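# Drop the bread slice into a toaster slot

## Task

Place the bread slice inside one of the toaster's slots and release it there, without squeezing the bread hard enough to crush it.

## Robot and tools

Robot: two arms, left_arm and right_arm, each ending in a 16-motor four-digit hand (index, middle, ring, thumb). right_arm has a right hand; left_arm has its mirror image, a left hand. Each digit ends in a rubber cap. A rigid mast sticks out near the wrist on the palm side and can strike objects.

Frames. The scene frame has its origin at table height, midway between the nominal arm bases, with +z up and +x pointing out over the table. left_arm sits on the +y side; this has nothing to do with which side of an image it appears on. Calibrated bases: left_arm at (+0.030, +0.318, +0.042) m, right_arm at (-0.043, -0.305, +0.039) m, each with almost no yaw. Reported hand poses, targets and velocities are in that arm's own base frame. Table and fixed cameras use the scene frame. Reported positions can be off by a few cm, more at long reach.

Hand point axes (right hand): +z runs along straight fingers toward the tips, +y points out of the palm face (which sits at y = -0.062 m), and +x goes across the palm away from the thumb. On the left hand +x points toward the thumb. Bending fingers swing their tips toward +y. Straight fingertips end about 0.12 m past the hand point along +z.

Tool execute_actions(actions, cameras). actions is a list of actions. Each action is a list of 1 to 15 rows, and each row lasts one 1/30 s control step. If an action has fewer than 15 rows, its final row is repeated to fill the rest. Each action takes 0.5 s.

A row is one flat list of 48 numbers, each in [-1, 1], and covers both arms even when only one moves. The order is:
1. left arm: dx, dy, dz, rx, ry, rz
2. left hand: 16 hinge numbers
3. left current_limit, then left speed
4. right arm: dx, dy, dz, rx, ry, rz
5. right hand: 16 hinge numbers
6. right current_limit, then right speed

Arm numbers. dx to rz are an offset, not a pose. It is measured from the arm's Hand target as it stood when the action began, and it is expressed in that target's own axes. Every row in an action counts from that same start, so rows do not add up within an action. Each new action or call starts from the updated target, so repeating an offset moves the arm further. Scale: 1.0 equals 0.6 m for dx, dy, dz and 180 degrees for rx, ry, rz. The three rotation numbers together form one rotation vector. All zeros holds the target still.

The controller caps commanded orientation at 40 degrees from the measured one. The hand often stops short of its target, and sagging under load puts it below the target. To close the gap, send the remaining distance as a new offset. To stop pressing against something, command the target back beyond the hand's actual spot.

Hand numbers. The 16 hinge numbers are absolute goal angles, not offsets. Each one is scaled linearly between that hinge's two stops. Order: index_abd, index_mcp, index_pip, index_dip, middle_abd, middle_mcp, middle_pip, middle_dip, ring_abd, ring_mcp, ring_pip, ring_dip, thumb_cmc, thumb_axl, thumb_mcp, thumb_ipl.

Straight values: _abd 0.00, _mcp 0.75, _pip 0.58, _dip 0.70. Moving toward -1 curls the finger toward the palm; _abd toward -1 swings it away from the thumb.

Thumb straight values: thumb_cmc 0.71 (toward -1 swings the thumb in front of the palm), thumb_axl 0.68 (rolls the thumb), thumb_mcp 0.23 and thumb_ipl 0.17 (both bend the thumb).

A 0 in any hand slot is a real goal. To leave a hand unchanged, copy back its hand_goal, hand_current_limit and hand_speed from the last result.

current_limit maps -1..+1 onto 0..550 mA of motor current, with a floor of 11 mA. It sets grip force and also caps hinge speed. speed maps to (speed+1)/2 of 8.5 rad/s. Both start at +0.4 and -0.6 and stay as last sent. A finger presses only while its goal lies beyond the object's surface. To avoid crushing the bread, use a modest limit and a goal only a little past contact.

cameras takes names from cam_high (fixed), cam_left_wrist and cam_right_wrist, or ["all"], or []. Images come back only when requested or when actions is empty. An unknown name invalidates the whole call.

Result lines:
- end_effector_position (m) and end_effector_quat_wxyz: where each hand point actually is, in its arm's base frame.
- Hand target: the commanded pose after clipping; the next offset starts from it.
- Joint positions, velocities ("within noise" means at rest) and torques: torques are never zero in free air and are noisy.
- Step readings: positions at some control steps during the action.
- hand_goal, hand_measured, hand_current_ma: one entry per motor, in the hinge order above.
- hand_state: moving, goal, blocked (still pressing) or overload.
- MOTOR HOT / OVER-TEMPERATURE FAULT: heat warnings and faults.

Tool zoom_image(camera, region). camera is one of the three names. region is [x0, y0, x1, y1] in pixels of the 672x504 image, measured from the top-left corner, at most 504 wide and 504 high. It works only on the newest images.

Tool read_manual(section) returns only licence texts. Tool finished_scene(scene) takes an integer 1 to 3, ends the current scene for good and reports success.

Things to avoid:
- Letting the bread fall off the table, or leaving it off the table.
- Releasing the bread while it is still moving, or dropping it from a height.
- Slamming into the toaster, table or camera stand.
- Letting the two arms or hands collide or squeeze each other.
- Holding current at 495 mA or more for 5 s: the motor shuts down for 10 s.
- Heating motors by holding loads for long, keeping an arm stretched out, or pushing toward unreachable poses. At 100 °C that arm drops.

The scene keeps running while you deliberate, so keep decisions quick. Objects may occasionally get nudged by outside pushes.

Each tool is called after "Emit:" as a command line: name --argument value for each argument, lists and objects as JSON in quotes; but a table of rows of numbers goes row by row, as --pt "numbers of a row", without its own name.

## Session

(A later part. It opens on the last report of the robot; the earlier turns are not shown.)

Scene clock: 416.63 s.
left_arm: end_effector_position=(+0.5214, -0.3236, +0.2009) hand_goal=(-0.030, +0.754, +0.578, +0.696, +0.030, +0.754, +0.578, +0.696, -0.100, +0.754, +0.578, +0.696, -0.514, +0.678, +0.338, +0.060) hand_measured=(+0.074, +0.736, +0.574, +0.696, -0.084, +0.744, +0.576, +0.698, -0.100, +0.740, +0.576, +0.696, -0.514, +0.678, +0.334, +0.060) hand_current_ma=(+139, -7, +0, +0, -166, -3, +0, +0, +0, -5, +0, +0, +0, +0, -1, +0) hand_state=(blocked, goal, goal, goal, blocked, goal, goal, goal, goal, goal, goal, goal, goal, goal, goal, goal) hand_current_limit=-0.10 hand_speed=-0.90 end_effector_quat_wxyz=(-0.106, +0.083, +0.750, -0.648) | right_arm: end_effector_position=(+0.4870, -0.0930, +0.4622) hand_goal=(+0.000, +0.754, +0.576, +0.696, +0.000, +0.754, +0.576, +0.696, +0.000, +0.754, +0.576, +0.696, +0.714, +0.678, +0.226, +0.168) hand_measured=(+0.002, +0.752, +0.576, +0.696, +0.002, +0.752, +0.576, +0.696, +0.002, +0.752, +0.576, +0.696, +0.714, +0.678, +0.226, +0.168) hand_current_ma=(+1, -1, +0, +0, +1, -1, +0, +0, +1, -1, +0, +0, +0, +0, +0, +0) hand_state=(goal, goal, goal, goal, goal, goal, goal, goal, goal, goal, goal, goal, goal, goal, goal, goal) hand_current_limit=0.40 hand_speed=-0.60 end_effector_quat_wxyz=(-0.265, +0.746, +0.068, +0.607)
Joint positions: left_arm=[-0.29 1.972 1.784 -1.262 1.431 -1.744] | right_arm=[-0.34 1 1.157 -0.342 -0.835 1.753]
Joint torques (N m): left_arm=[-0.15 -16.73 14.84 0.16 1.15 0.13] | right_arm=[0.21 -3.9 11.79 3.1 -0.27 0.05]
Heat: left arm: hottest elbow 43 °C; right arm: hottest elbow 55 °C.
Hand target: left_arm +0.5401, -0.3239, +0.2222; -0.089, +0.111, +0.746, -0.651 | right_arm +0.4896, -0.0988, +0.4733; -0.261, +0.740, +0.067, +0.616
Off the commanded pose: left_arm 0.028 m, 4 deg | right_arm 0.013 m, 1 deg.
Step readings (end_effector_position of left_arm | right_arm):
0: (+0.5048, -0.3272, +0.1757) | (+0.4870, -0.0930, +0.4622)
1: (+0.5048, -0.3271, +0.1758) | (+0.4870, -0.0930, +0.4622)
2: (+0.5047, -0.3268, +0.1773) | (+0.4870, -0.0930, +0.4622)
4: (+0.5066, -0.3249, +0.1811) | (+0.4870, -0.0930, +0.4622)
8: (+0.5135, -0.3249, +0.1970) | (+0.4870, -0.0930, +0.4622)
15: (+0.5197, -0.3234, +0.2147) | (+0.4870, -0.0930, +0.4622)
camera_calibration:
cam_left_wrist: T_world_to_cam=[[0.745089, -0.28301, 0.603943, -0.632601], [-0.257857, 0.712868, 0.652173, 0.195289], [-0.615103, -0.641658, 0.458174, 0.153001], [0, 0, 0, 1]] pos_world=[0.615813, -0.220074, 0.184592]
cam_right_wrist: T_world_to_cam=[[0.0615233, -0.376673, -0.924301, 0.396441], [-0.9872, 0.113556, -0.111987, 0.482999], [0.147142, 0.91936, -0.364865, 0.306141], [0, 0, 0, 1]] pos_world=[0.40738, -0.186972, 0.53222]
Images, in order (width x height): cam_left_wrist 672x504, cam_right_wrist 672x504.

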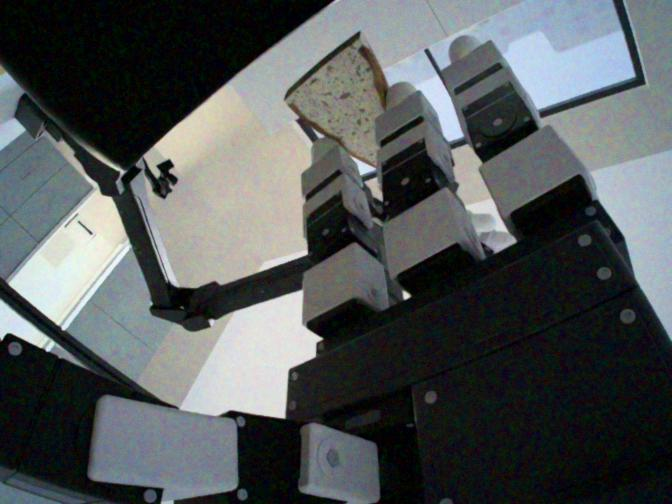

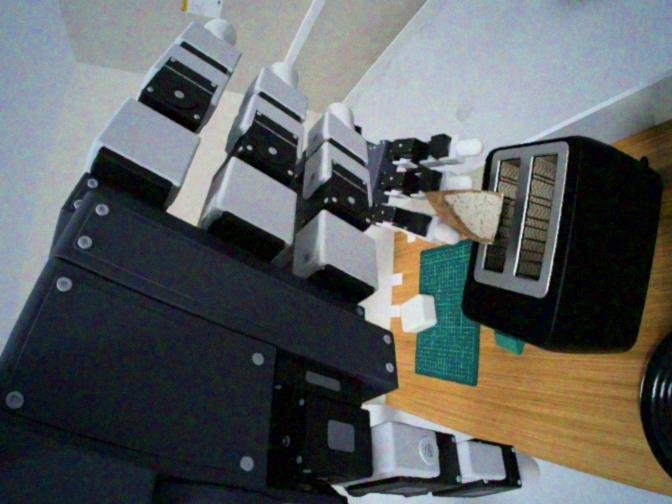

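Emit:
execute_actions --actions '[[[0.0262,0.0443,-0.0038,0,0,0,-0.03,0.754,0.577,0.696,0.03,0.754,0.577,0.696,-0.1,0.754,0.577,0.696,-0.514,0.677,0.337,0.059,-0.1,-0.9,0,0,0,0,0,0,0,0.754,0.576,0.696,0,0.754,0.576,0.696,0,0.754,0.576,0.696,0.714,0.678,0.226,0.168,0.4,-0.6]]]' --cameras '["all"]'

Emit:
zoom_image --camera "cam_right_wrist" --region '[420, 140, 580, 310]'

Emit:
zoom_image --camera "cam_high" --region '[240, 160, 350, 270]'

Scene clock: 436.60 s.
left_arm: end_effector_position=(+0.5190, -0.3177, +0.1946) hand_goal=(-0.030, +0.754, +0.578, +0.696, +0.030, +0.754, +0.578, +0.696, -0.100, +0.754, +0.578, +0.696, -0.514, +0.678, +0.338, +0.060) hand_measured=(+0.074, +0.736, +0.574, +0.696, -0.084, +0.744, +0.576, +0.698, -0.100, +0.740, +0.576, +0.696, -0.514, +0.678, +0.334, +0.060) hand_current_ma=(+139, -7, +0, +0, -166, -3, +0, +0, +0, -5, +0, +0, +0, +0, -1, +0) hand_state=(blocked, goal, goal, goal, blocked, goal, goal, goal, goal, goal, goal, goal, goal, goal, goal, goal) hand_current_limit=-0.10 hand_speed=-0.90 end_effector_quat_wxyz=(-0.093, +0.105, +0.747, -0.649) | right_arm: end_effector_position=(+0.4870, -0.0930, +0.4622) hand_goal=(+0.000, +0.754, +0.576, +0.696, +0.000, +0.754, +0.576, +0.696, +0.000, +0.754, +0.576, +0.696, +0.714, +0.678, +0.226, +0.168) hand_measured=(+0.002, +0.752, +0.576, +0.696, +0.002, +0.752, +0.576, +0.696, +0.002, +0.752, +0.576, +0.696, +0.714, +0.678, +0.226, +0.168) hand_current_ma=(+1, -1, +0, +0, +1, -1, +0, +0, +1, -1, +0, +0, +0, +0, +0, +0) hand_state=(goal, goal, goal, goal, goal, goal, goal, goal, goal, goal, goal, goal, goal, goal, goal, goal) hand_current_limit=0.40 hand_speed=-0.60 end_effector_quat_wxyz=(-0.265, +0.746, +0.068, +0.607)
Joint positions: left_arm=[-0.282 1.979 1.784 -1.37 1.431 -1.579] | right_arm=[-0.34 1 1.157 -0.342 -0.835 1.753]
Joint torques (N m): left_arm=[-0.03 -16.21 10.89 0.01 1.11 0.16] | right_arm=[0.32 -3.96 11.77 3.11 -0.27 0.04]
Heat: left arm: hottest elbow 45 °C; right arm: hottest elbow 55 °C.
Hand target: left_arm +0.5271, -0.3138, +0.1958; -0.088, +0.111, +0.746, -0.651 | right_arm +0.4896, -0.0988, +0.4733; -0.261, +0.740, +0.067, +0.616
Off the commanded pose: left_arm 0.009 m, 1 deg | right_arm 0.013 m, 1 deg.
Step readings (end_effector_position of left_arm | right_arm):
0: (+0.5215, -0.3236, +0.2009) | (+0.4870, -0.0930, +0.4622)
1: (+0.5215, -0.3236, +0.2009) | (+0.4870, -0.0930, +0.4622)
2: (+0.5220, -0.3233, +0.2007) | (+0.4870, -0.0930, +0.4622)
4: (+0.5234, -0.3219, +0.2004) | (+0.4870, -0.0930, +0.4622)
8: (+0.5237, -0.3211, +0.1997) | (+0.4870, -0.0930, +0.4622)
15: (+0.5205, -0.3183, +0.1991) | (+0.4870, -0.0930, +0.4622)
camera_calibration:
cam_left_wrist: T_world_to_cam=[[0.7117, -0.28693, 0.641213, -0.616458], [-0.276361, 0.724818, 0.631082, 0.212043], [-0.645839, -0.626347, 0.436557, 0.183175], [0, 0, 0, 1]] pos_world=[0.615635, -0.215842, 0.181499]
cam_right_wrist: T_world_to_cam=[[0.0615233, -0.376673, -0.924301, 0.396441], [-0.9872, 0.113556, -0.111987, 0.482999], [0.147142, 0.91936, -0.364865, 0.306141], [0, 0, 0, 1]] pos_world=[0.40738, -0.186972, 0.53222]

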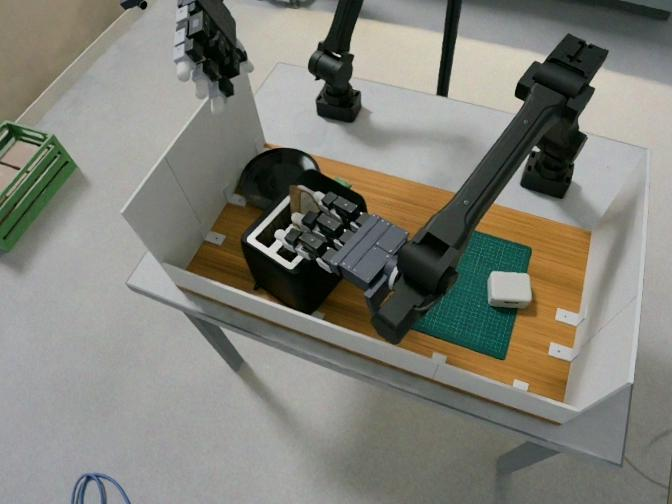

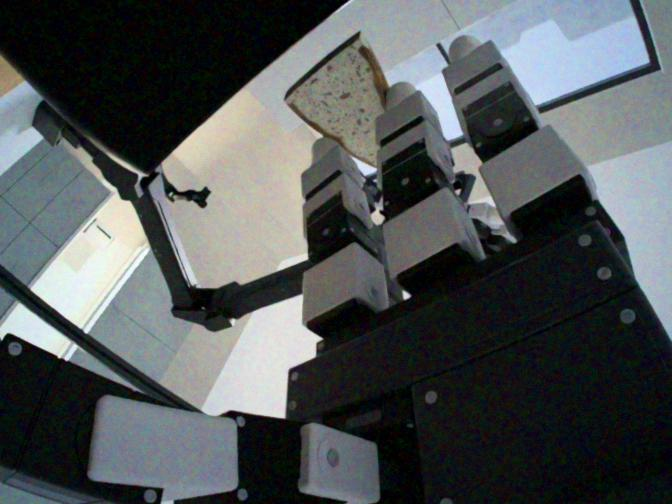

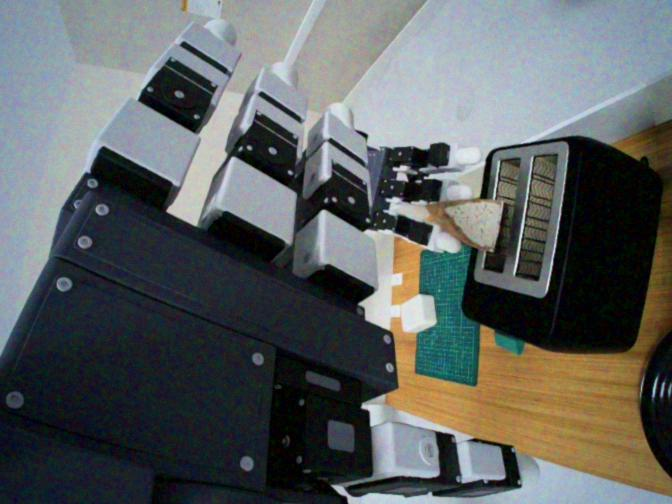

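Scaled by 2.965 from the camera's 672x504 image, which has a finer 960x720 frame.

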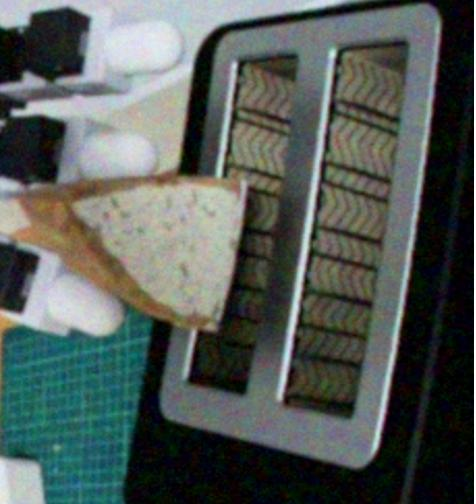

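Scaled by 4.582 from the camera's 672x504 image, which has a finer 960x720 frame.

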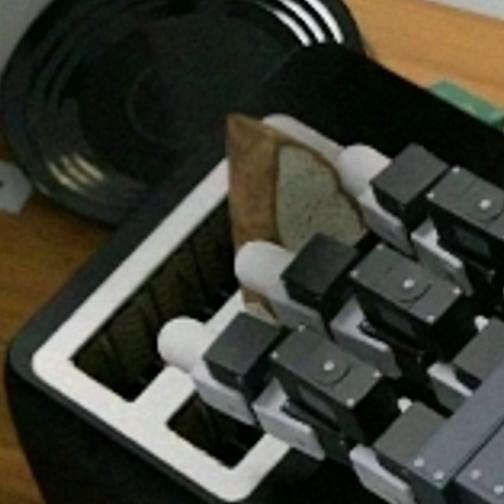

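Emit:
execute_actions --actions '[[[-0.0132,0.0268,-0.0098,0,0,0,-0.03,0.754,0.577,0.696,0.03,0.754,0.577,0.696,-0.1,0.754,0.577,0.696,-0.514,0.677,0.337,0.059,-0.1,-0.9,0,0,0,0,0,0,0,0.754,0.576,0.696,0,0.754,0.576,0.696,0,0.754,0.576,0.696,0.714,0.678,0.226,0.168,0.4,-0.6]]]' --cameras '["all"]'

Emit:
zoom_image --camera "cam_right_wrist" --region '[420, 140, 580, 310]'

Emit:
zoom_image --camera "cam_high" --region '[270, 170, 340, 240]'

Scene clock: 444.70 s.
left_arm: end_effector_position=(+0.5183, -0.3082, +0.1614) hand_goal=(-0.030, +0.754, +0.578, +0.696, +0.030, +0.754, +0.578, +0.696, -0.100, +0.754, +0.578, +0.696, -0.514, +0.678, +0.338, +0.060) hand_measured=(+0.074, +0.736, +0.574, +0.696, -0.084, +0.744, +0.576, +0.698, -0.100, +0.740, +0.576, +0.696, -0.514, +0.678, +0.334, +0.060) hand_current_ma=(+139, -7, +0, +0, -166, -3, +0, +0, +0, -5, +0, +0, +0, +0, -1, +0) hand_state=(blocked, goal, goal, goal, blocked, goal, goal, goal, goal, goal, goal, goal, goal, goal, goal, goal) hand_current_limit=-0.10 hand_speed=-0.90 end_effector_quat_wxyz=(-0.112, +0.090, +0.749, -0.647) | right_arm: end_effector_position=(+0.4870, -0.0930, +0.4622) hand_goal=(+0.000, +0.754, +0.576, +0.696, +0.000, +0.754, +0.576, +0.696, +0.000, +0.754, +0.576, +0.696, +0.714, +0.678, +0.226, +0.168) hand_measured=(+0.002, +0.752, +0.576, +0.696, +0.002, +0.752, +0.576, +0.696, +0.002, +0.752, +0.576, +0.696, +0.714, +0.678, +0.226, +0.168) hand_current_ma=(+1, -1, +0, +0, +1, -1, +0, +0, +1, -1, +0, +0, +0, +0, +0, +0) hand_state=(goal, goal, goal, goal, goal, goal, goal, goal, goal, goal, goal, goal, goal, goal, goal, goal) hand_current_limit=0.40 hand_speed=-0.60 end_effector_quat_wxyz=(-0.265, +0.746, +0.068, +0.607)
Joint positions: left_arm=[-0.268 2.043 1.79 -1.484 1.43 -1.455] | right_arm=[-0.34 1 1.157 -0.342 -0.835 1.753]
Joint torques (N m): left_arm=[-0.15 -17.38 13.98 -0.25 1.08 0.14] | right_arm=[0.09 -3.78 11.77 3.06 -0.27 0.05]
Heat: left arm: hottest elbow 46 °C; right arm: hottest elbow 55 °C.
Hand target: left_arm +0.5370, -0.3086, +0.1810; -0.089, +0.111, +0.746, -0.651 | right_arm +0.4896, -0.0988, +0.4733; -0.261, +0.740, +0.067, +0.616
Off the commanded pose: left_arm 0.027 m, 4 deg | right_arm 0.013 m, 1 deg.
Step readings (end_effector_position of left_arm | right_arm):
0: (+0.5190, -0.3177, +0.1945) | (+0.4870, -0.0930, +0.4622)
1: (+0.5189, -0.3177, +0.1945) | (+0.4870, -0.0930, +0.4622)
2: (+0.5187, -0.3174, +0.1937) | (+0.4870, -0.0930, +0.4622)
4: (+0.5177, -0.3161, +0.1912) | (+0.4870, -0.0930, +0.4622)
8: (+0.5177, -0.3123, +0.1798) | (+0.4870, -0.0930, +0.4622)
15: (+0.5173, -0.3085, +0.1603) | (+0.4870, -0.0930, +0.4622)
camera_calibration:
cam_left_wrist: T_world_to_cam=[[0.740112, -0.297337, 0.603179, -0.603812], [-0.244137, 0.716948, 0.65298, 0.203316], [-0.626603, -0.630537, 0.458031, 0.188531], [0, 0, 0, 1]] pos_world=[0.61466, -0.206427, 0.145092]
cam_right_wrist: T_world_to_cam=[[0.0615233, -0.376673, -0.924301, 0.396441], [-0.9872, 0.113556, -0.111987, 0.482999], [0.147142, 0.91936, -0.364865, 0.306141], [0, 0, 0, 1]] pos_world=[0.40738, -0.186972, 0.53222]

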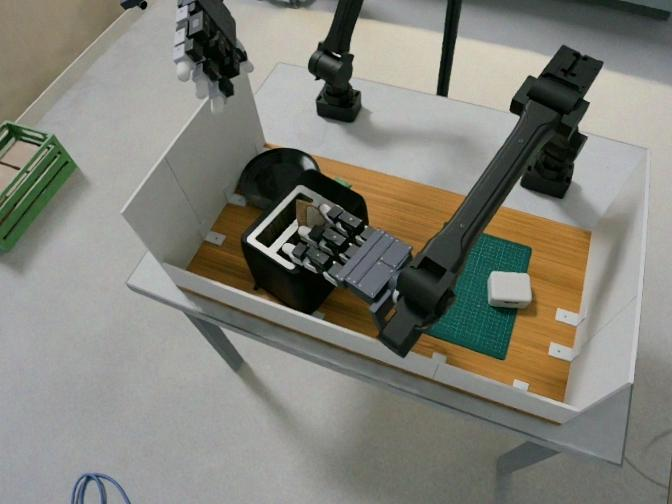

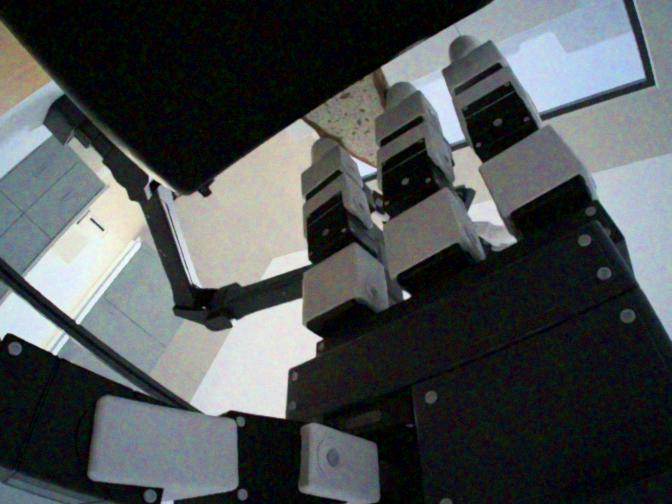

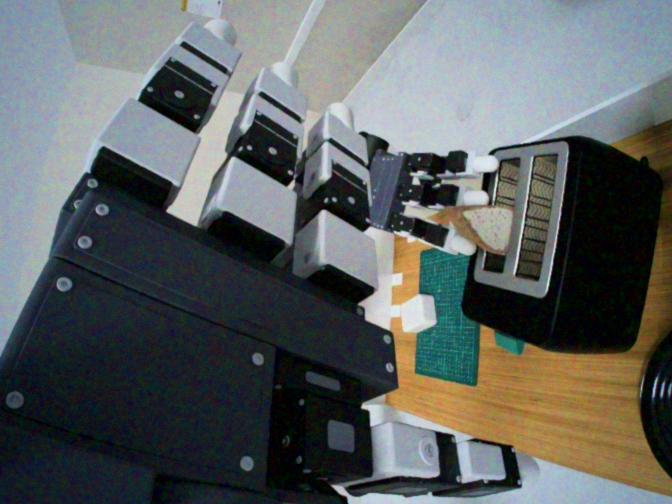

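Scaled by 2.965 from the camera's 672x504 image, which has a finer 960x720 frame.

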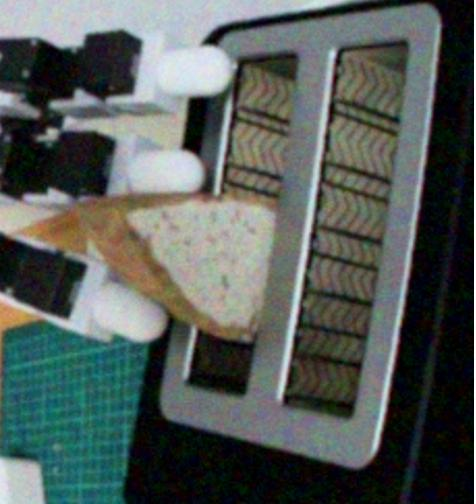

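Scaled by 7.200 from the camera's 672x504 image, which has a finer 960x720 frame.

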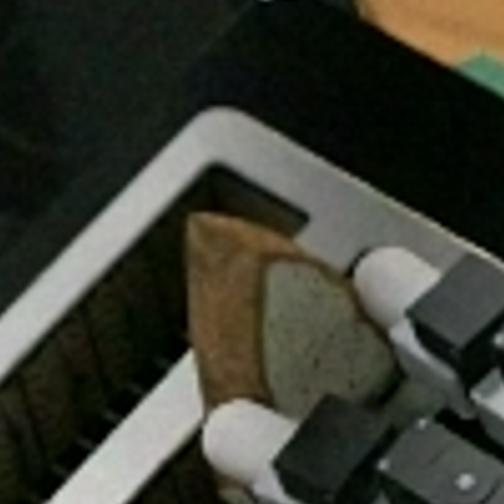

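Emit:
execute_actions --actions '[[[0,0.0195,0.0053,0,0,0,-0.03,0.754,0.577,0.696,0.03,0.754,0.577,0.696,-0.13,0.754,0.577,0.696,-0.514,0.677,0.337,0.059,-0.1,-0.9,0,0,0,0,0,0,0,0.754,0.576,0.696,0,0.754,0.576,0.696,0,0.754,0.576,0.696,0.714,0.678,0.226,0.168,0.4,-0.6]]]' --cameras '["cam_high","cam_right_wrist"]'

Emit:
zoom_image --camera "cam_right_wrist" --region '[420, 140, 580, 310]'

Emit:
zoom_image --camera "cam_high" --region '[270, 170, 340, 240]'

Scene clock: 453.13 s.
left_arm: end_effector_position=(+0.5199, -0.3086, +0.1577) hand_goal=(-0.030, +0.754, +0.578, +0.696, +0.030, +0.754, +0.578, +0.696, -0.130, +0.754, +0.578, +0.696, -0.514, +0.678, +0.338, +0.060) hand_measured=(+0.074, +0.736, +0.574, +0.696, -0.084, +0.744, +0.576, +0.698, -0.126, +0.740, +0.576, +0.696, -0.514, +0.678, +0.334, +0.060) hand_current_ma=(+139, -7, +0, +0, -166, -3, +0, +0, +0, -5, +0, +0, +0, +0, -1, +0) hand_state=(blocked, goal, goal, goal, blocked, goal, goal, goal, goal, goal, goal, goal, goal, goal, goal, goal) hand_current_limit=-0.10 hand_speed=-0.90 end_effector_quat_wxyz=(-0.109, +0.095, +0.749, -0.647) | right_arm: end_effector_position=(+0.4870, -0.0930, +0.4622) hand_goal=(+0.000, +0.754, +0.576, +0.696, +0.000, +0.754, +0.576, +0.696, +0.000, +0.754, +0.576, +0.696, +0.714, +0.678, +0.226, +0.168) hand_measured=(+0.002, +0.752, +0.576, +0.696, +0.002, +0.752, +0.576, +0.696, +0.002, +0.752, +0.576, +0.696, +0.714, +0.678, +0.226, +0.168) hand_current_ma=(+1, -1, +0, +0, +1, -1, +0, +0, +1, -1, +0, +0, +0, +0, +0, +0) hand_state=(goal, goal, goal, goal, goal, goal, goal, goal, goal, goal, goal, goal, goal, goal, goal, goal) hand_current_limit=0.40 hand_speed=-0.60 end_effector_quat_wxyz=(-0.265, +0.746, +0.068, +0.607)
Joint positions: left_arm=[-0.268 2.049 1.79 -1.484 1.43 -1.438] | right_arm=[-0.34 1 1.157 -0.342 -0.835 1.753]
Joint torques (N m): left_arm=[-0.32 -16.56 13.23 -0.05 1.11 0.14] | right_arm=[0.26 -3.84 11.82 3.1 -0.28 0.05]
Heat: left arm: hottest elbow 47 °C; right arm: hottest elbow 55 °C.
Hand target: left_arm +0.5367, -0.3101, +0.1688; -0.089, +0.111, +0.746, -0.651 | right_arm +0.4896, -0.0988, +0.4733; -0.261, +0.740, +0.067, +0.616
Off the commanded pose: left_arm 0.020 m, 3 deg | right_arm 0.013 m, 1 deg.
Step readings (end_effector_position of left_arm | right_arm):
0: (+0.5183, -0.3082, +0.1614) | (+0.4870, -0.0930, +0.4622)
1: (+0.5184, -0.3082, +0.1614) | (+0.4870, -0.0930, +0.4622)
2: (+0.5185, -0.3083, +0.1613) | (+0.4870, -0.0930, +0.4622)
4: (+0.5187, -0.3083, +0.1612) | (+0.4870, -0.0930, +0.4622)
8: (+0.5193, -0.3085, +0.1604) | (+0.4870, -0.0930, +0.4622)
15: (+0.5198, -0.3086, +0.1582) | (+0.4870, -0.0930, +0.4622)
camera_calibration:
cam_right_wrist: T_world_to_cam=[[0.0615233, -0.376673, -0.924301, 0.396441], [-0.9872, 0.113556, -0.111987, 0.482999], [0.147142, 0.91936, -0.364865, 0.306141], [0, 0, 0, 1]] pos_world=[0.40738, -0.186972, 0.53222]
Images, in order (width x height): cam_high 672x504, cam_right_wrist 672x504.

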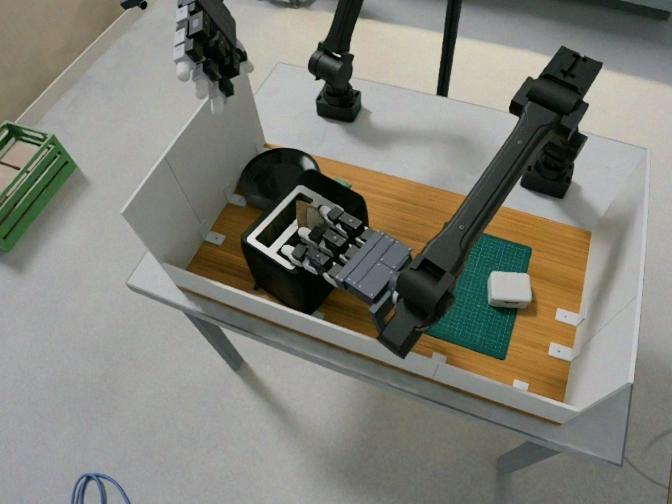

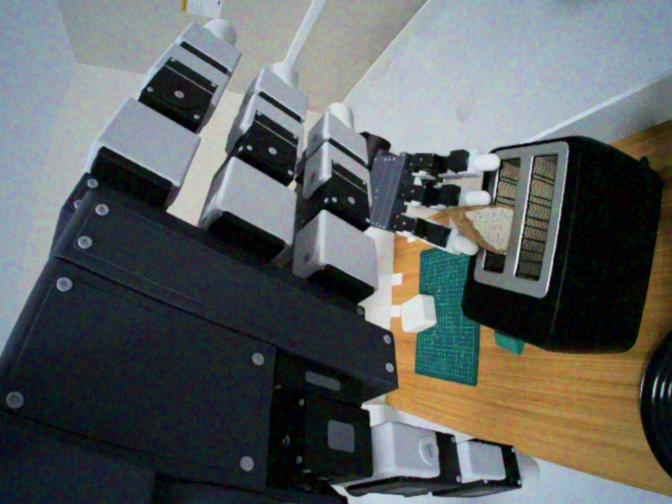

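Scaled by 2.965 from the camera's 672x504 image, which has a finer 960x720 frame.

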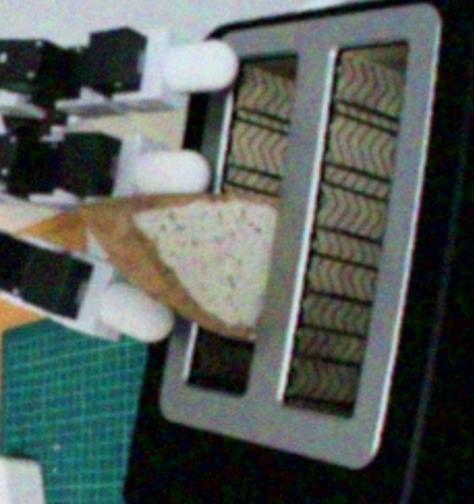

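Scaled by 7.200 from the camera's 672x504 image, which has a finer 960x720 frame.

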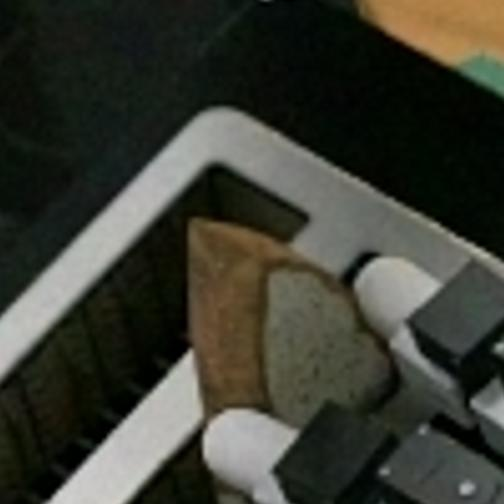

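Emit:
execute_actions --actions '[[[0.0003,0.0264,0.0037,0,0,0,-0.03,0.754,0.577,0.696,0.03,0.754,0.577,0.696,-0.16,0.754,0.577,0.696,-0.514,0.677,0.337,0.059,-0.1,-0.9,0,0,0,0,0,0,0,0.754,0.576,0.696,0,0.754,0.576,0.696,0,0.754,0.576,0.696,0.714,0.678,0.226,0.168,0.4,-0.6]]]' --cameras '["cam_high","cam_right_wrist"]'

Emit:
zoom_image --camera "cam_right_wrist" --region '[420, 140, 580, 310]'

Emit:
zoom_image --camera "cam_high" --region '[270, 170, 340, 240]'

Scene clock: 456.50 s.
left_arm: end_effector_position=(+0.5228, -0.3094, +0.1489) hand_goal=(-0.030, +0.754, +0.578, +0.696, +0.030, +0.754, +0.578, +0.696, -0.160, +0.754, +0.578, +0.696, -0.514, +0.678, +0.338, +0.060) hand_measured=(+0.074, +0.736, +0.574, +0.696, -0.084, +0.742, +0.576, +0.698, -0.158, +0.740, +0.576, +0.696, -0.514, +0.678, +0.334, +0.060) hand_current_ma=(+139, -7, +0, +0, -166, -3, +0, +0, +0, -5, +0, +0, +0, +0, -1, +0) hand_state=(blocked, goal, goal, goal, blocked, goal, goal, goal, goal, goal, goal, goal, goal, goal, goal, goal) hand_current_limit=-0.10 hand_speed=-0.90 end_effector_quat_wxyz=(-0.106, +0.098, +0.748, -0.648) | right_arm: end_effector_position=(+0.4870, -0.0930, +0.4622) hand_goal=(+0.000, +0.754, +0.576, +0.696, +0.000, +0.754, +0.576, +0.696, +0.000, +0.754, +0.576, +0.696, +0.714, +0.678, +0.226, +0.168) hand_measured=(+0.002, +0.752, +0.576, +0.696, +0.002, +0.752, +0.576, +0.696, +0.002, +0.752, +0.576, +0.696, +0.714, +0.678, +0.226, +0.168) hand_current_ma=(+1, -1, +0, +0, +1, -1, +0, +0, +1, -1, +0, +0, +0, +0, +0, +0) hand_state=(goal, goal, goal, goal, goal, goal, goal, goal, goal, goal, goal, goal, goal, goal, goal, goal) hand_current_limit=0.40 hand_speed=-0.60 end_effector_quat_wxyz=(-0.265, +0.746, +0.068, +0.607)
Joint positions: left_arm=[-0.268 2.063 1.79 -1.475 1.43 -1.424] | right_arm=[-0.34 1 1.157 -0.342 -0.835 1.753]
Joint torques (N m): left_arm=[-0.26 -16.67 11.77 0.42 1.11 0.13] | right_arm=[0.21 -3.84 11.77 3.1 -0.27 0.04]
Heat: left arm: hottest elbow 48 °C; right arm: hottest elbow 55 °C.
Hand target: left_arm +0.5368, -0.3101, +0.1528; -0.089, +0.111, +0.746, -0.651 | right_arm +0.4896, -0.0988, +0.4733; -0.261, +0.740, +0.067, +0.616
Off the commanded pose: left_arm 0.014 m, 3 deg | right_arm 0.013 m, 1 deg.
Step readings (end_effector_position of left_arm | right_arm):
0: (+0.5199, -0.3086, +0.1577) | (+0.4870, -0.0930, +0.4622)
1: (+0.5199, -0.3086, +0.1577) | (+0.4870, -0.0930, +0.4622)
2: (+0.5200, -0.3087, +0.1575) | (+0.4870, -0.0930, +0.4622)
4: (+0.5207, -0.3088, +0.1565) | (+0.4870, -0.0930, +0.4622)
8: (+0.5221, -0.3092, +0.1523) | (+0.4870, -0.0930, +0.4622)
15: (+0.5227, -0.3094, +0.1489) | (+0.4870, -0.0930, +0.4622)
camera_calibration:
cam_right_wrist: T_world_to_cam=[[0.0615233, -0.376673, -0.924301, 0.396441], [-0.9872, 0.113556, -0.111987, 0.482999], [0.147142, 0.91936, -0.364865, 0.306141], [0, 0, 0, 1]] pos_world=[0.40738, -0.186972, 0.53222]
Images, in order (width x height): cam_high 672x504, cam_right_wrist 672x504.

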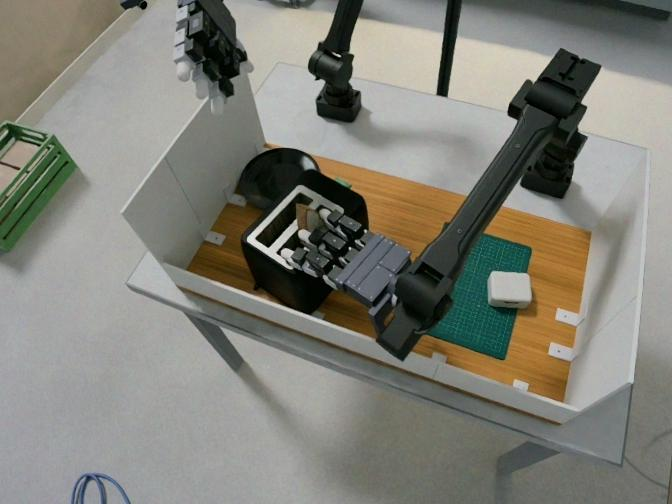

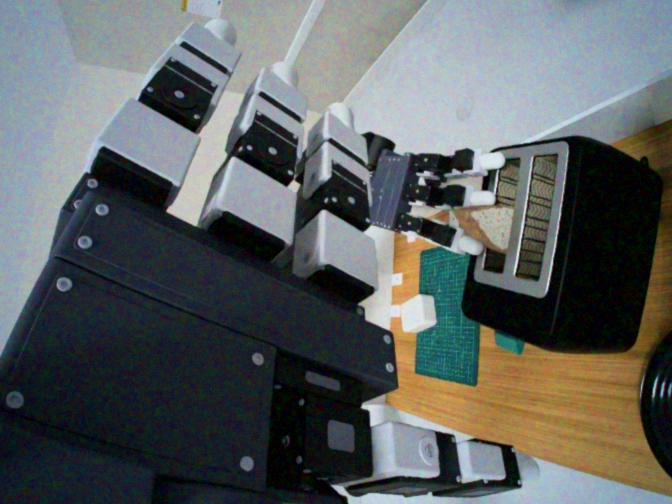

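Scaled by 2.965 from the camera's 672x504 image, which has a finer 960x720 frame.

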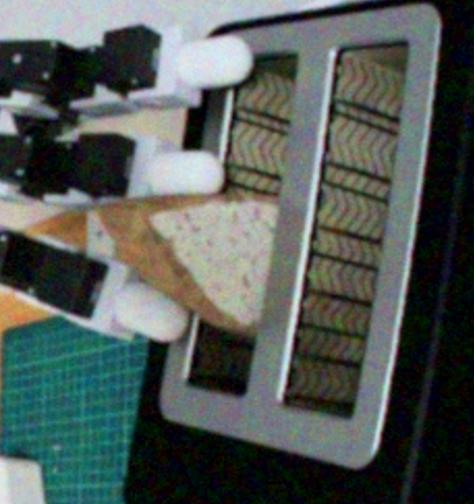

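Scaled by 7.200 from the camera's 672x504 image, which has a finer 960x720 frame.

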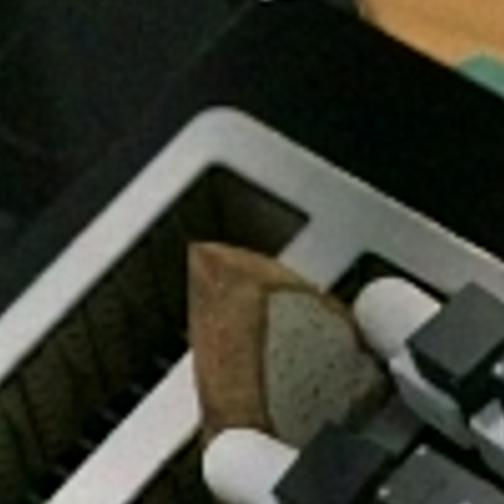

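Emit:
execute_actions --actions '[[[0.0002,0.0165,0.0023,0,0,0,-0.03,0.754,0.577,0.696,0.03,0.754,0.577,0.696,-0.2,0.754,0.577,0.696,-0.514,0.677,0.337,0.059,-0.1,-0.9,0,0,0,0,0,0,0,0.754,0.576,0.696,0,0.754,0.576,0.696,0,0.754,0.576,0.696,0.714,0.678,0.226,0.168,0.4,-0.6]]]' --cameras '["cam_high","cam_right_wrist"]'

Emit:
zoom_image --camera "cam_right_wrist" --region '[420, 140, 580, 310]'

Emit:
zoom_image --camera "cam_high" --region '[270, 170, 340, 240]'

Scene clock: 461.00 s.
left_arm: end_effector_position=(+0.5272, -0.3106, +0.1450) hand_goal=(-0.030, +0.754, +0.578, +0.696, +0.030, +0.754, +0.578, +0.696, -0.200, +0.754, +0.578, +0.696, -0.514, +0.678, +0.338, +0.060) hand_measured=(+0.074, +0.736, +0.574, +0.696, -0.084, +0.742, +0.576, +0.698, -0.196, +0.740, +0.576, +0.696, -0.514, +0.678, +0.334, +0.060) hand_current_ma=(+139, -7, +0, +0, -166, -3, +0, +0, +0, -5, +0, +0, +0, +0, -1, +0) hand_state=(blocked, goal, goal, goal, blocked, goal, goal, goal, goal, goal, goal, goal, goal, goal, goal, goal) hand_current_limit=-0.10 hand_speed=-0.90 end_effector_quat_wxyz=(-0.098, +0.105, +0.747, -0.649) | right_arm: end_effector_position=(+0.4870, -0.0930, +0.4622) hand_goal=(+0.000, +0.754, +0.576, +0.696, +0.000, +0.754, +0.576, +0.696, +0.000, +0.754, +0.576, +0.696, +0.714, +0.678, +0.226, +0.168) hand_measured=(+0.002, +0.752, +0.576, +0.696, +0.002, +0.752, +0.576, +0.696, +0.002, +0.752, +0.576, +0.696, +0.714, +0.678, +0.226, +0.168) hand_current_ma=(+1, -1, +0, +0, +1, -1, +0, +0, +1, -1, +0, +0, +0, +0, +0, +0) hand_state=(goal, goal, goal, goal, goal, goal, goal, goal, goal, goal, goal, goal, goal, goal, goal, goal) hand_current_limit=0.40 hand_speed=-0.60 end_effector_quat_wxyz=(-0.265, +0.746, +0.068, +0.607)
Joint positions: left_arm=[-0.268 2.068 1.79 -1.453 1.43 -1.419] | right_arm=[-0.34 1 1.157 -0.342 -0.835 1.753]
Joint torques (N m): left_arm=[-0.26 -16.5 10.59 0.36 1.13 0.11] | right_arm=[0.15 -3.84 11.79 3.1 -0.27 0.04]
Heat: left arm: hottest elbow 48 °C; right arm: hottest elbow 56 °C.
Hand target: left_arm +0.5368, -0.3102, +0.1429; -0.089, +0.111, +0.746, -0.651 | right_arm +0.4896, -0.0988, +0.4733; -0.261, +0.740, +0.067, +0.616
Off the commanded pose: left_arm 0.010 m, 1 deg | right_arm 0.013 m, 1 deg.
Step readings (end_effector_position of left_arm | right_arm):
0: (+0.5228, -0.3094, +0.1489) | (+0.4870, -0.0930, +0.4622)
1: (+0.5228, -0.3094, +0.1489) | (+0.4870, -0.0930, +0.4622)
2: (+0.5230, -0.3095, +0.1488) | (+0.4870, -0.0930, +0.4622)
4: (+0.5238, -0.3097, +0.1486) | (+0.4870, -0.0930, +0.4622)
8: (+0.5251, -0.3100, +0.1483) | (+0.4870, -0.0930, +0.4622)
15: (+0.5271, -0.3106, +0.1450) | (+0.4870, -0.0930, +0.4622)
camera_calibration:
cam_right_wrist: T_world_to_cam=[[0.0615233, -0.376673, -0.924301, 0.396441], [-0.9872, 0.113556, -0.111987, 0.482999], [0.147142, 0.91936, -0.364865, 0.306141], [0, 0, 0, 1]] pos_world=[0.40738, -0.186972, 0.53222]
Images, in order (width x height): cam_high 672x504, cam_right_wrist 672x504.

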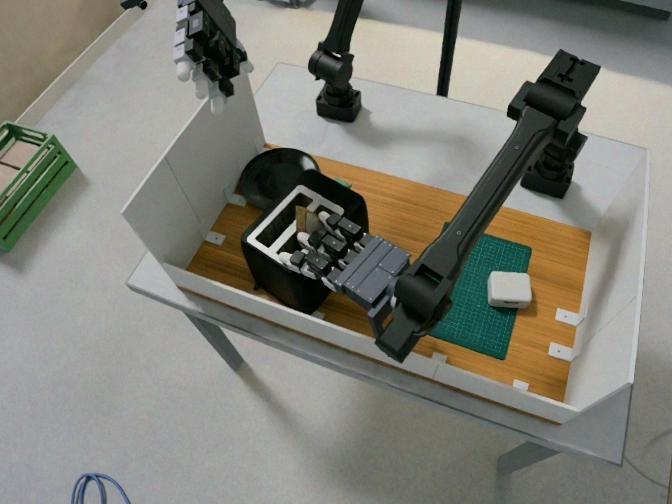

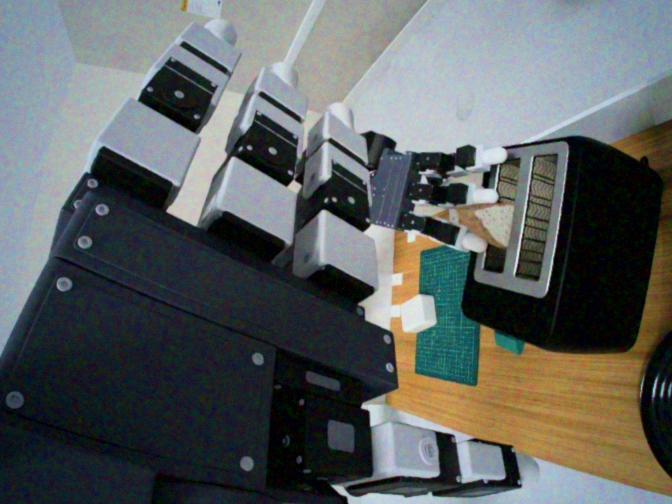

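Scaled by 2.965 from the camera's 672x504 image, which has a finer 960x720 frame.

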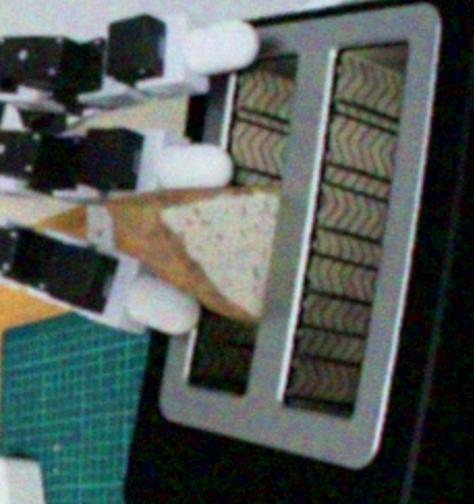

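Scaled by 7.200 from the camera's 672x504 image, which has a finer 960x720 frame.

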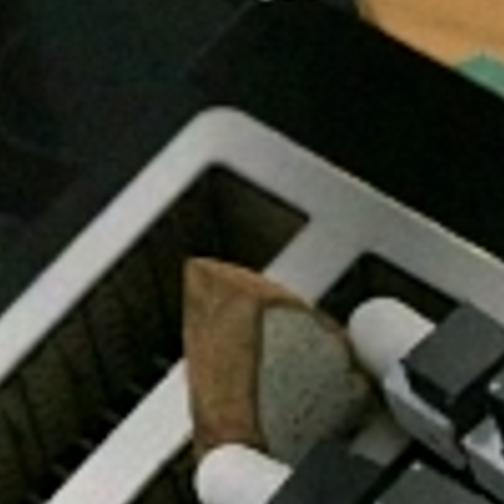

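Emit:
execute_actions --actions '[[[0.0002,0.0165,0.0023,0,0,0,-0.03,0.754,0.577,0.696,0.03,0.754,0.577,0.696,-0.25,0.754,0.577,0.696,-0.514,0.677,0.337,0.059,-0.1,-0.9,0,0,0,0,0,0,0,0.754,0.576,0.696,0,0.754,0.576,0.696,0,0.754,0.576,0.696,0.714,0.678,0.226,0.168,0.4,-0.6]]]' --cameras '["cam_high","cam_right_wrist"]'

Emit:
zoom_image --camera "cam_right_wrist" --region '[420, 140, 580, 310]'

Emit:
zoom_image --camera "cam_high" --region '[270, 170, 340, 240]'

Scene clock: 464.03 s.
left_arm: end_effector_position=(+0.5312, -0.3117, +0.1407) hand_goal=(-0.030, +0.754, +0.578, +0.696, +0.030, +0.754, +0.578, +0.696, -0.250, +0.754, +0.578, +0.696, -0.514, +0.678, +0.338, +0.060) hand_measured=(+0.074, +0.736, +0.574, +0.696, -0.084, +0.742, +0.576, +0.698, -0.246, +0.740, +0.576, +0.696, -0.514, +0.678, +0.334, +0.060) hand_current_ma=(+139, -7, +0, +0, -166, -3, +0, +0, +0, -5, +0, +0, +0, +0, -1, +0) hand_state=(blocked, goal, goal, goal, blocked, goal, goal, goal, goal, goal, goal, goal, goal, goal, goal, goal) hand_current_limit=-0.10 hand_speed=-0.90 end_effector_quat_wxyz=(-0.092, +0.112, +0.746, -0.650) | right_arm: end_effector_position=(+0.4870, -0.0930, +0.4622) hand_goal=(+0.000, +0.754, +0.576, +0.696, +0.000, +0.754, +0.576, +0.696, +0.000, +0.754, +0.576, +0.696, +0.714, +0.678, +0.226, +0.168) hand_measured=(+0.002, +0.752, +0.576, +0.696, +0.002, +0.752, +0.576, +0.696, +0.002, +0.752, +0.576, +0.696, +0.714, +0.678, +0.226, +0.168) hand_current_ma=(+1, -1, +0, +0, +1, -1, +0, +0, +1, -1, +0, +0, +0, +0, +0, +0) hand_state=(goal, goal, goal, goal, goal, goal, goal, goal, goal, goal, goal, goal, goal, goal, goal, goal) hand_current_limit=0.40 hand_speed=-0.60 end_effector_quat_wxyz=(-0.265, +0.746, +0.068, +0.607)
Joint positions: left_arm=[-0.268 2.074 1.79 -1.432 1.43 -1.416] | right_arm=[-0.34 1 1.157 -0.342 -0.835 1.753]
Joint torques (N m): left_arm=[-0.38 -16.15 9.48 0.39 1.12 0.08] | right_arm=[0.38 -3.78 11.75 3.11 -0.27 0.05]
Heat: left arm: hottest elbow 48 °C; right arm: hottest elbow 56 °C.
Hand target: left_arm +0.5368, -0.3102, +0.1329; -0.089, +0.111, +0.746, -0.651 | right_arm +0.4896, -0.0988, +0.4733; -0.261, +0.740, +0.067, +0.616
Off the commanded pose: left_arm 0.010 m, 0 deg | right_arm 0.013 m, 1 deg.
Step readings (end_effector_position of left_arm | right_arm):
0: (+0.5272, -0.3106, +0.1450) | (+0.4870, -0.0930, +0.4622)
1: (+0.5272, -0.3106, +0.1450) | (+0.4870, -0.0930, +0.4622)
2: (+0.5276, -0.3107, +0.1447) | (+0.4870, -0.0930, +0.4622)
4: (+0.5286, -0.3110, +0.1443) | (+0.4870, -0.0930, +0.4622)
8: (+0.5302, -0.3114, +0.1422) | (+0.4870, -0.0930, +0.4622)
15: (+0.5312, -0.3117, +0.1407) | (+0.4870, -0.0930, +0.4622)
camera_calibration:
cam_right_wrist: T_world_to_cam=[[0.0615233, -0.376673, -0.924301, 0.396441], [-0.9872, 0.113556, -0.111987, 0.482999], [0.147142, 0.91936, -0.364865, 0.306141], [0, 0, 0, 1]] pos_world=[0.40738, -0.186972, 0.53222]
Images, in order (width x height): cam_high 672x504, cam_right_wrist 672x504.

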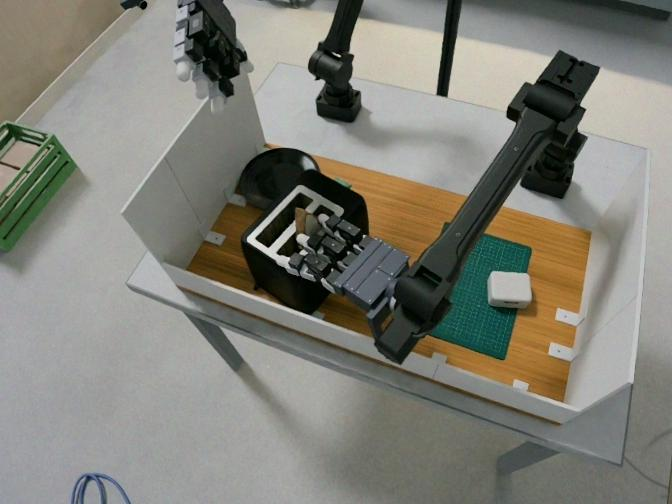

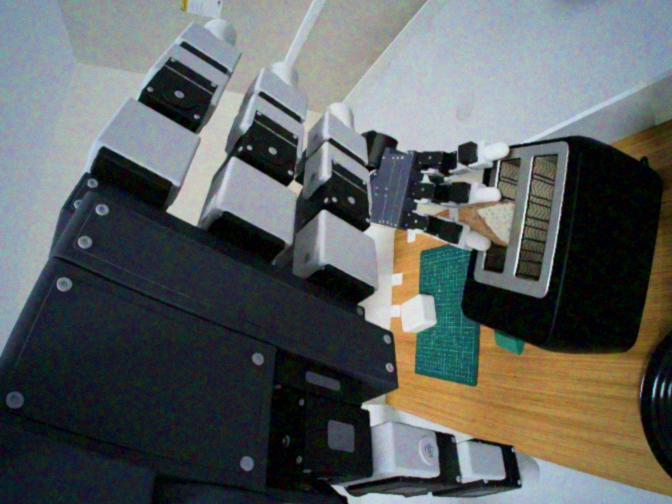

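Scaled by 2.965 from the camera's 672x504 image, which has a finer 960x720 frame.

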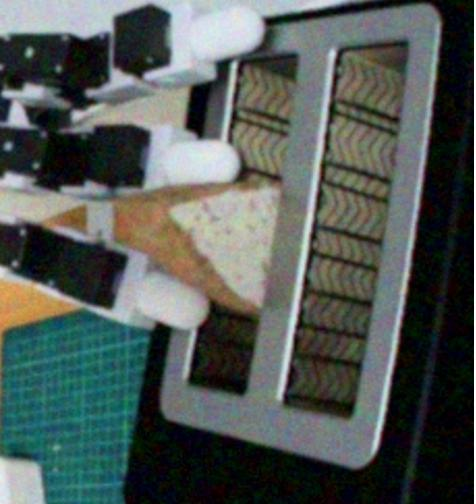

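Scaled by 7.200 from the camera's 672x504 image, which has a finer 960x720 frame.

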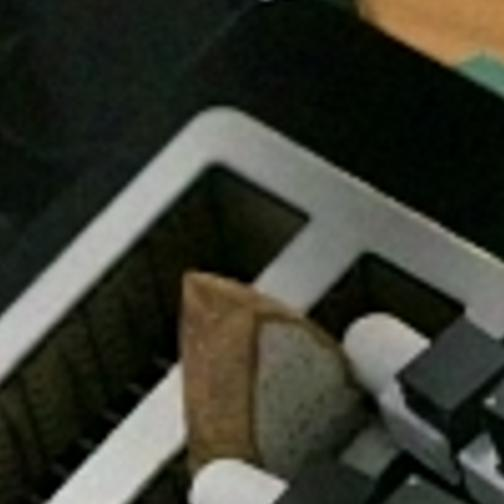

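Emit:
execute_actions --actions '[[[0.0001,0.01,0.0014,0,0,0,-0.03,0.754,0.577,0.696,0.03,0.754,0.577,0.696,-0.28,0.754,0.577,0.696,-0.514,0.677,0.337,0.059,-0.1,-0.9,0,0,0,0,0,0,0,0.754,0.576,0.696,0,0.754,0.576,0.696,0,0.754,0.576,0.696,0.714,0.678,0.226,0.168,0.4,-0.6]],[[0,0,0,0,0,0,0.1,0.754,0.577,0.696,-0.1,0.754,0.577,0.696,-0.3,0.754,0.577,0.696,-0.514,0.677,0.337,0.059,-0.1,-0.9,0,0,0,0,0,0,0,0.754,0.576,0.696,0,0.754,0.576,0.696,0,0.754,0.576,0.696,0.714,0.678,0.226,0.168,0.4,-0.6]],[[0,0,0,0,0,0,0.2,0.754,0.577,0.696,-0.2,0.754,0.577,0.696,-0.32,0.754,0.577,0.696,-0.514,0.677,0.337,0.059,-0.1,-0.9,0,0,0,0,0,0,0,0.754,0.576,0.696,0,0.754,0.576,0.696,0,0.754,0.576,0.696,0.714,0.678,0.226,0.168,0.4,-0.6]]]' --cameras '["cam_high","cam_right_wrist"]'

Emit:
zoom_image --camera "cam_right_wrist" --region '[420, 140, 580, 310]'

Emit:
zoom_image --camera "cam_high" --region '[270, 170, 340, 240]'

Scene clock: 471.47 s.
left_arm: end_effector_position=(+0.5335, -0.3123, +0.1389) hand_goal=(+0.200, +0.754, +0.578, +0.696, -0.200, +0.754, +0.578, +0.696, -0.320, +0.754, +0.578, +0.696, -0.514, +0.678, +0.338, +0.060) hand_measured=(+0.196, +0.736, +0.574, +0.696, -0.196, +0.742, +0.576, +0.698, -0.314, +0.744, +0.576, +0.696, -0.514, +0.678, +0.334, +0.060) hand_current_ma=(+0, -7, +0, +0, +0, -3, +0, +0, +1, -3, +0, +0, +0, +0, -1, +0) hand_state=(goal, goal, goal, goal, goal, goal, goal, goal, goal, goal, goal, goal, goal, goal, goal, goal) hand_current_limit=-0.10 hand_speed=-0.90 end_effector_quat_wxyz=(-0.088, +0.115, +0.746, -0.650) | right_arm: end_effector_position=(+0.4870, -0.0930, +0.4622) hand_goal=(+0.000, +0.754, +0.576, +0.696, +0.000, +0.754, +0.576, +0.696, +0.000, +0.754, +0.576, +0.696, +0.714, +0.678, +0.226, +0.168) hand_measured=(+0.002, +0.752, +0.576, +0.696, +0.002, +0.752, +0.576, +0.696, +0.002, +0.752, +0.576, +0.696, +0.714, +0.678, +0.226, +0.168) hand_current_ma=(+1, -1, +0, +0, +1, -1, +0, +0, +1, -1, +0, +0, +0, +0, +0, +0) hand_state=(goal, goal, goal, goal, goal, goal, goal, goal, goal, goal, goal, goal, goal, goal, goal, goal) hand_current_limit=0.40 hand_speed=-0.60 end_effector_quat_wxyz=(-0.265, +0.746, +0.068, +0.607)
Joint positions: left_arm=[-0.268 2.077 1.79 -1.419 1.43 -1.415] | right_arm=[-0.34 1 1.157 -0.342 -0.835 1.753]
Joint torques (N m): left_arm=[-0.26 -16.15 8.81 0.43 1.12 0.08] | right_arm=[0.32 -3.78 11.78 3.11 -0.27 0.05]
Heat: left arm: hottest elbow 47 °C; right arm: hottest elbow 56 °C.
Hand target: left_arm +0.5368, -0.3102, +0.1268; -0.089, +0.111, +0.746, -0.651 | right_arm +0.4896, -0.0988, +0.4733; -0.261, +0.740, +0.067, +0.616
Off the commanded pose: left_arm 0.013 m, 0 deg | right_arm 0.013 m, 1 deg.
Step readings (end_effector_position of left_arm | right_arm):
0: (+0.5313, -0.3117, +0.1406) | (+0.4870, -0.0930, +0.4622)
1: (+0.5313, -0.3117, +0.1406) | (+0.4870, -0.0930, +0.4622)
2: (+0.5315, -0.3118, +0.1406) | (+0.4870, -0.0930, +0.4622)
4: (+0.5320, -0.3119, +0.1403) | (+0.4870, -0.0930, +0.4622)
8: (+0.5329, -0.3122, +0.1395) | (+0.4870, -0.0930, +0.4622)
15: (+0.5334, -0.3123, +0.1391) | (+0.4870, -0.0930, +0.4622)
16: (+0.5334, -0.3123, +0.1389) | (+0.4870, -0.0930, +0.4622)
17: (+0.5334, -0.3123, +0.1389) | (+0.4870, -0.0930, +0.4622)
19: (+0.5335, -0.3123, +0.1389) | (+0.4870, -0.0930, +0.4622)
23: (+0.5335, -0.3123, +0.1389) | (+0.4870, -0.0930, +0.4622)
30: (+0.5335, -0.3123, +0.1389) | (+0.4870, -0.0930, +0.4622)
31: (+0.5335, -0.3123, +0.1389) | (+0.4870, -0.0930, +0.4622)
32: (+0.5335, -0.3123, +0.1389) | (+0.4870, -0.0930, +0.4622)
34: (+0.5335, -0.3123, +0.1389) | (+0.4870, -0.0930, +0.4622)
38: (+0.5335, -0.3123, +0.1389) | (+0.4870, -0.0930, +0.4622)
45: (+0.5335, -0.3123, +0.1389) | (+0.4870, -0.0930, +0.4622)
camera_calibration:
cam_right_wrist: T_world_to_cam=[[0.0615233, -0.376673, -0.924301, 0.396441], [-0.9872, 0.113556, -0.111987, 0.482999], [0.147142, 0.91936, -0.364865, 0.306141], [0, 0, 0, 1]] pos_world=[0.40738, -0.186972, 0.53222]
Images, in order (width x height): cam_high 672x504, cam_right_wrist 672x504.

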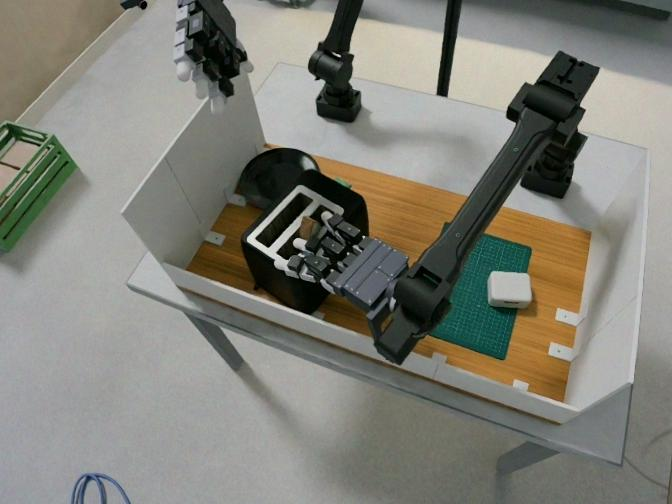

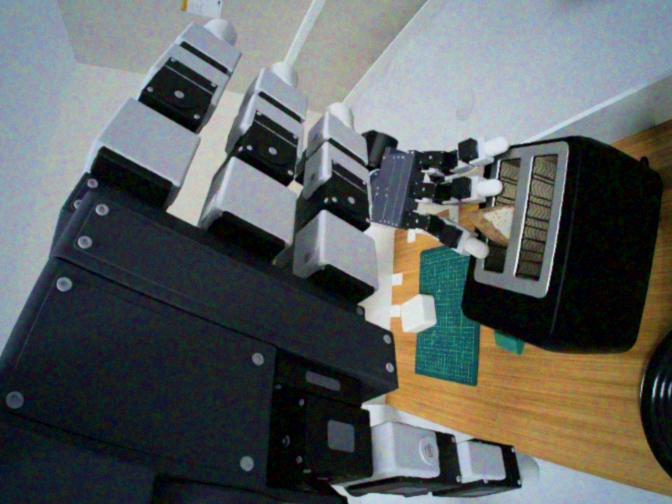

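Scaled by 2.965 from the camera's 672x504 image, which has a finer 960x720 frame.

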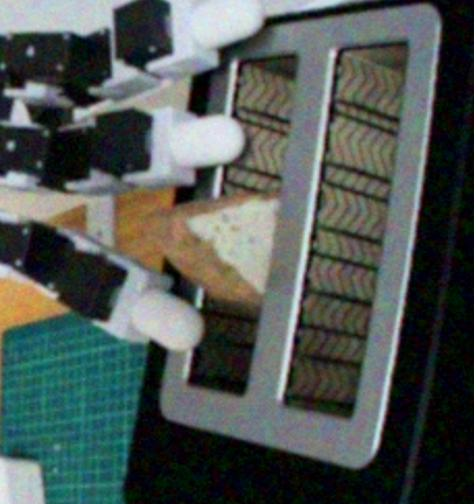

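Scaled by 7.200 from the camera's 672x504 image, which has a finer 960x720 frame.

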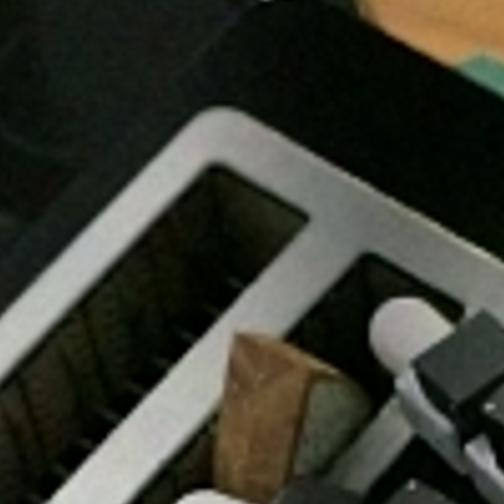

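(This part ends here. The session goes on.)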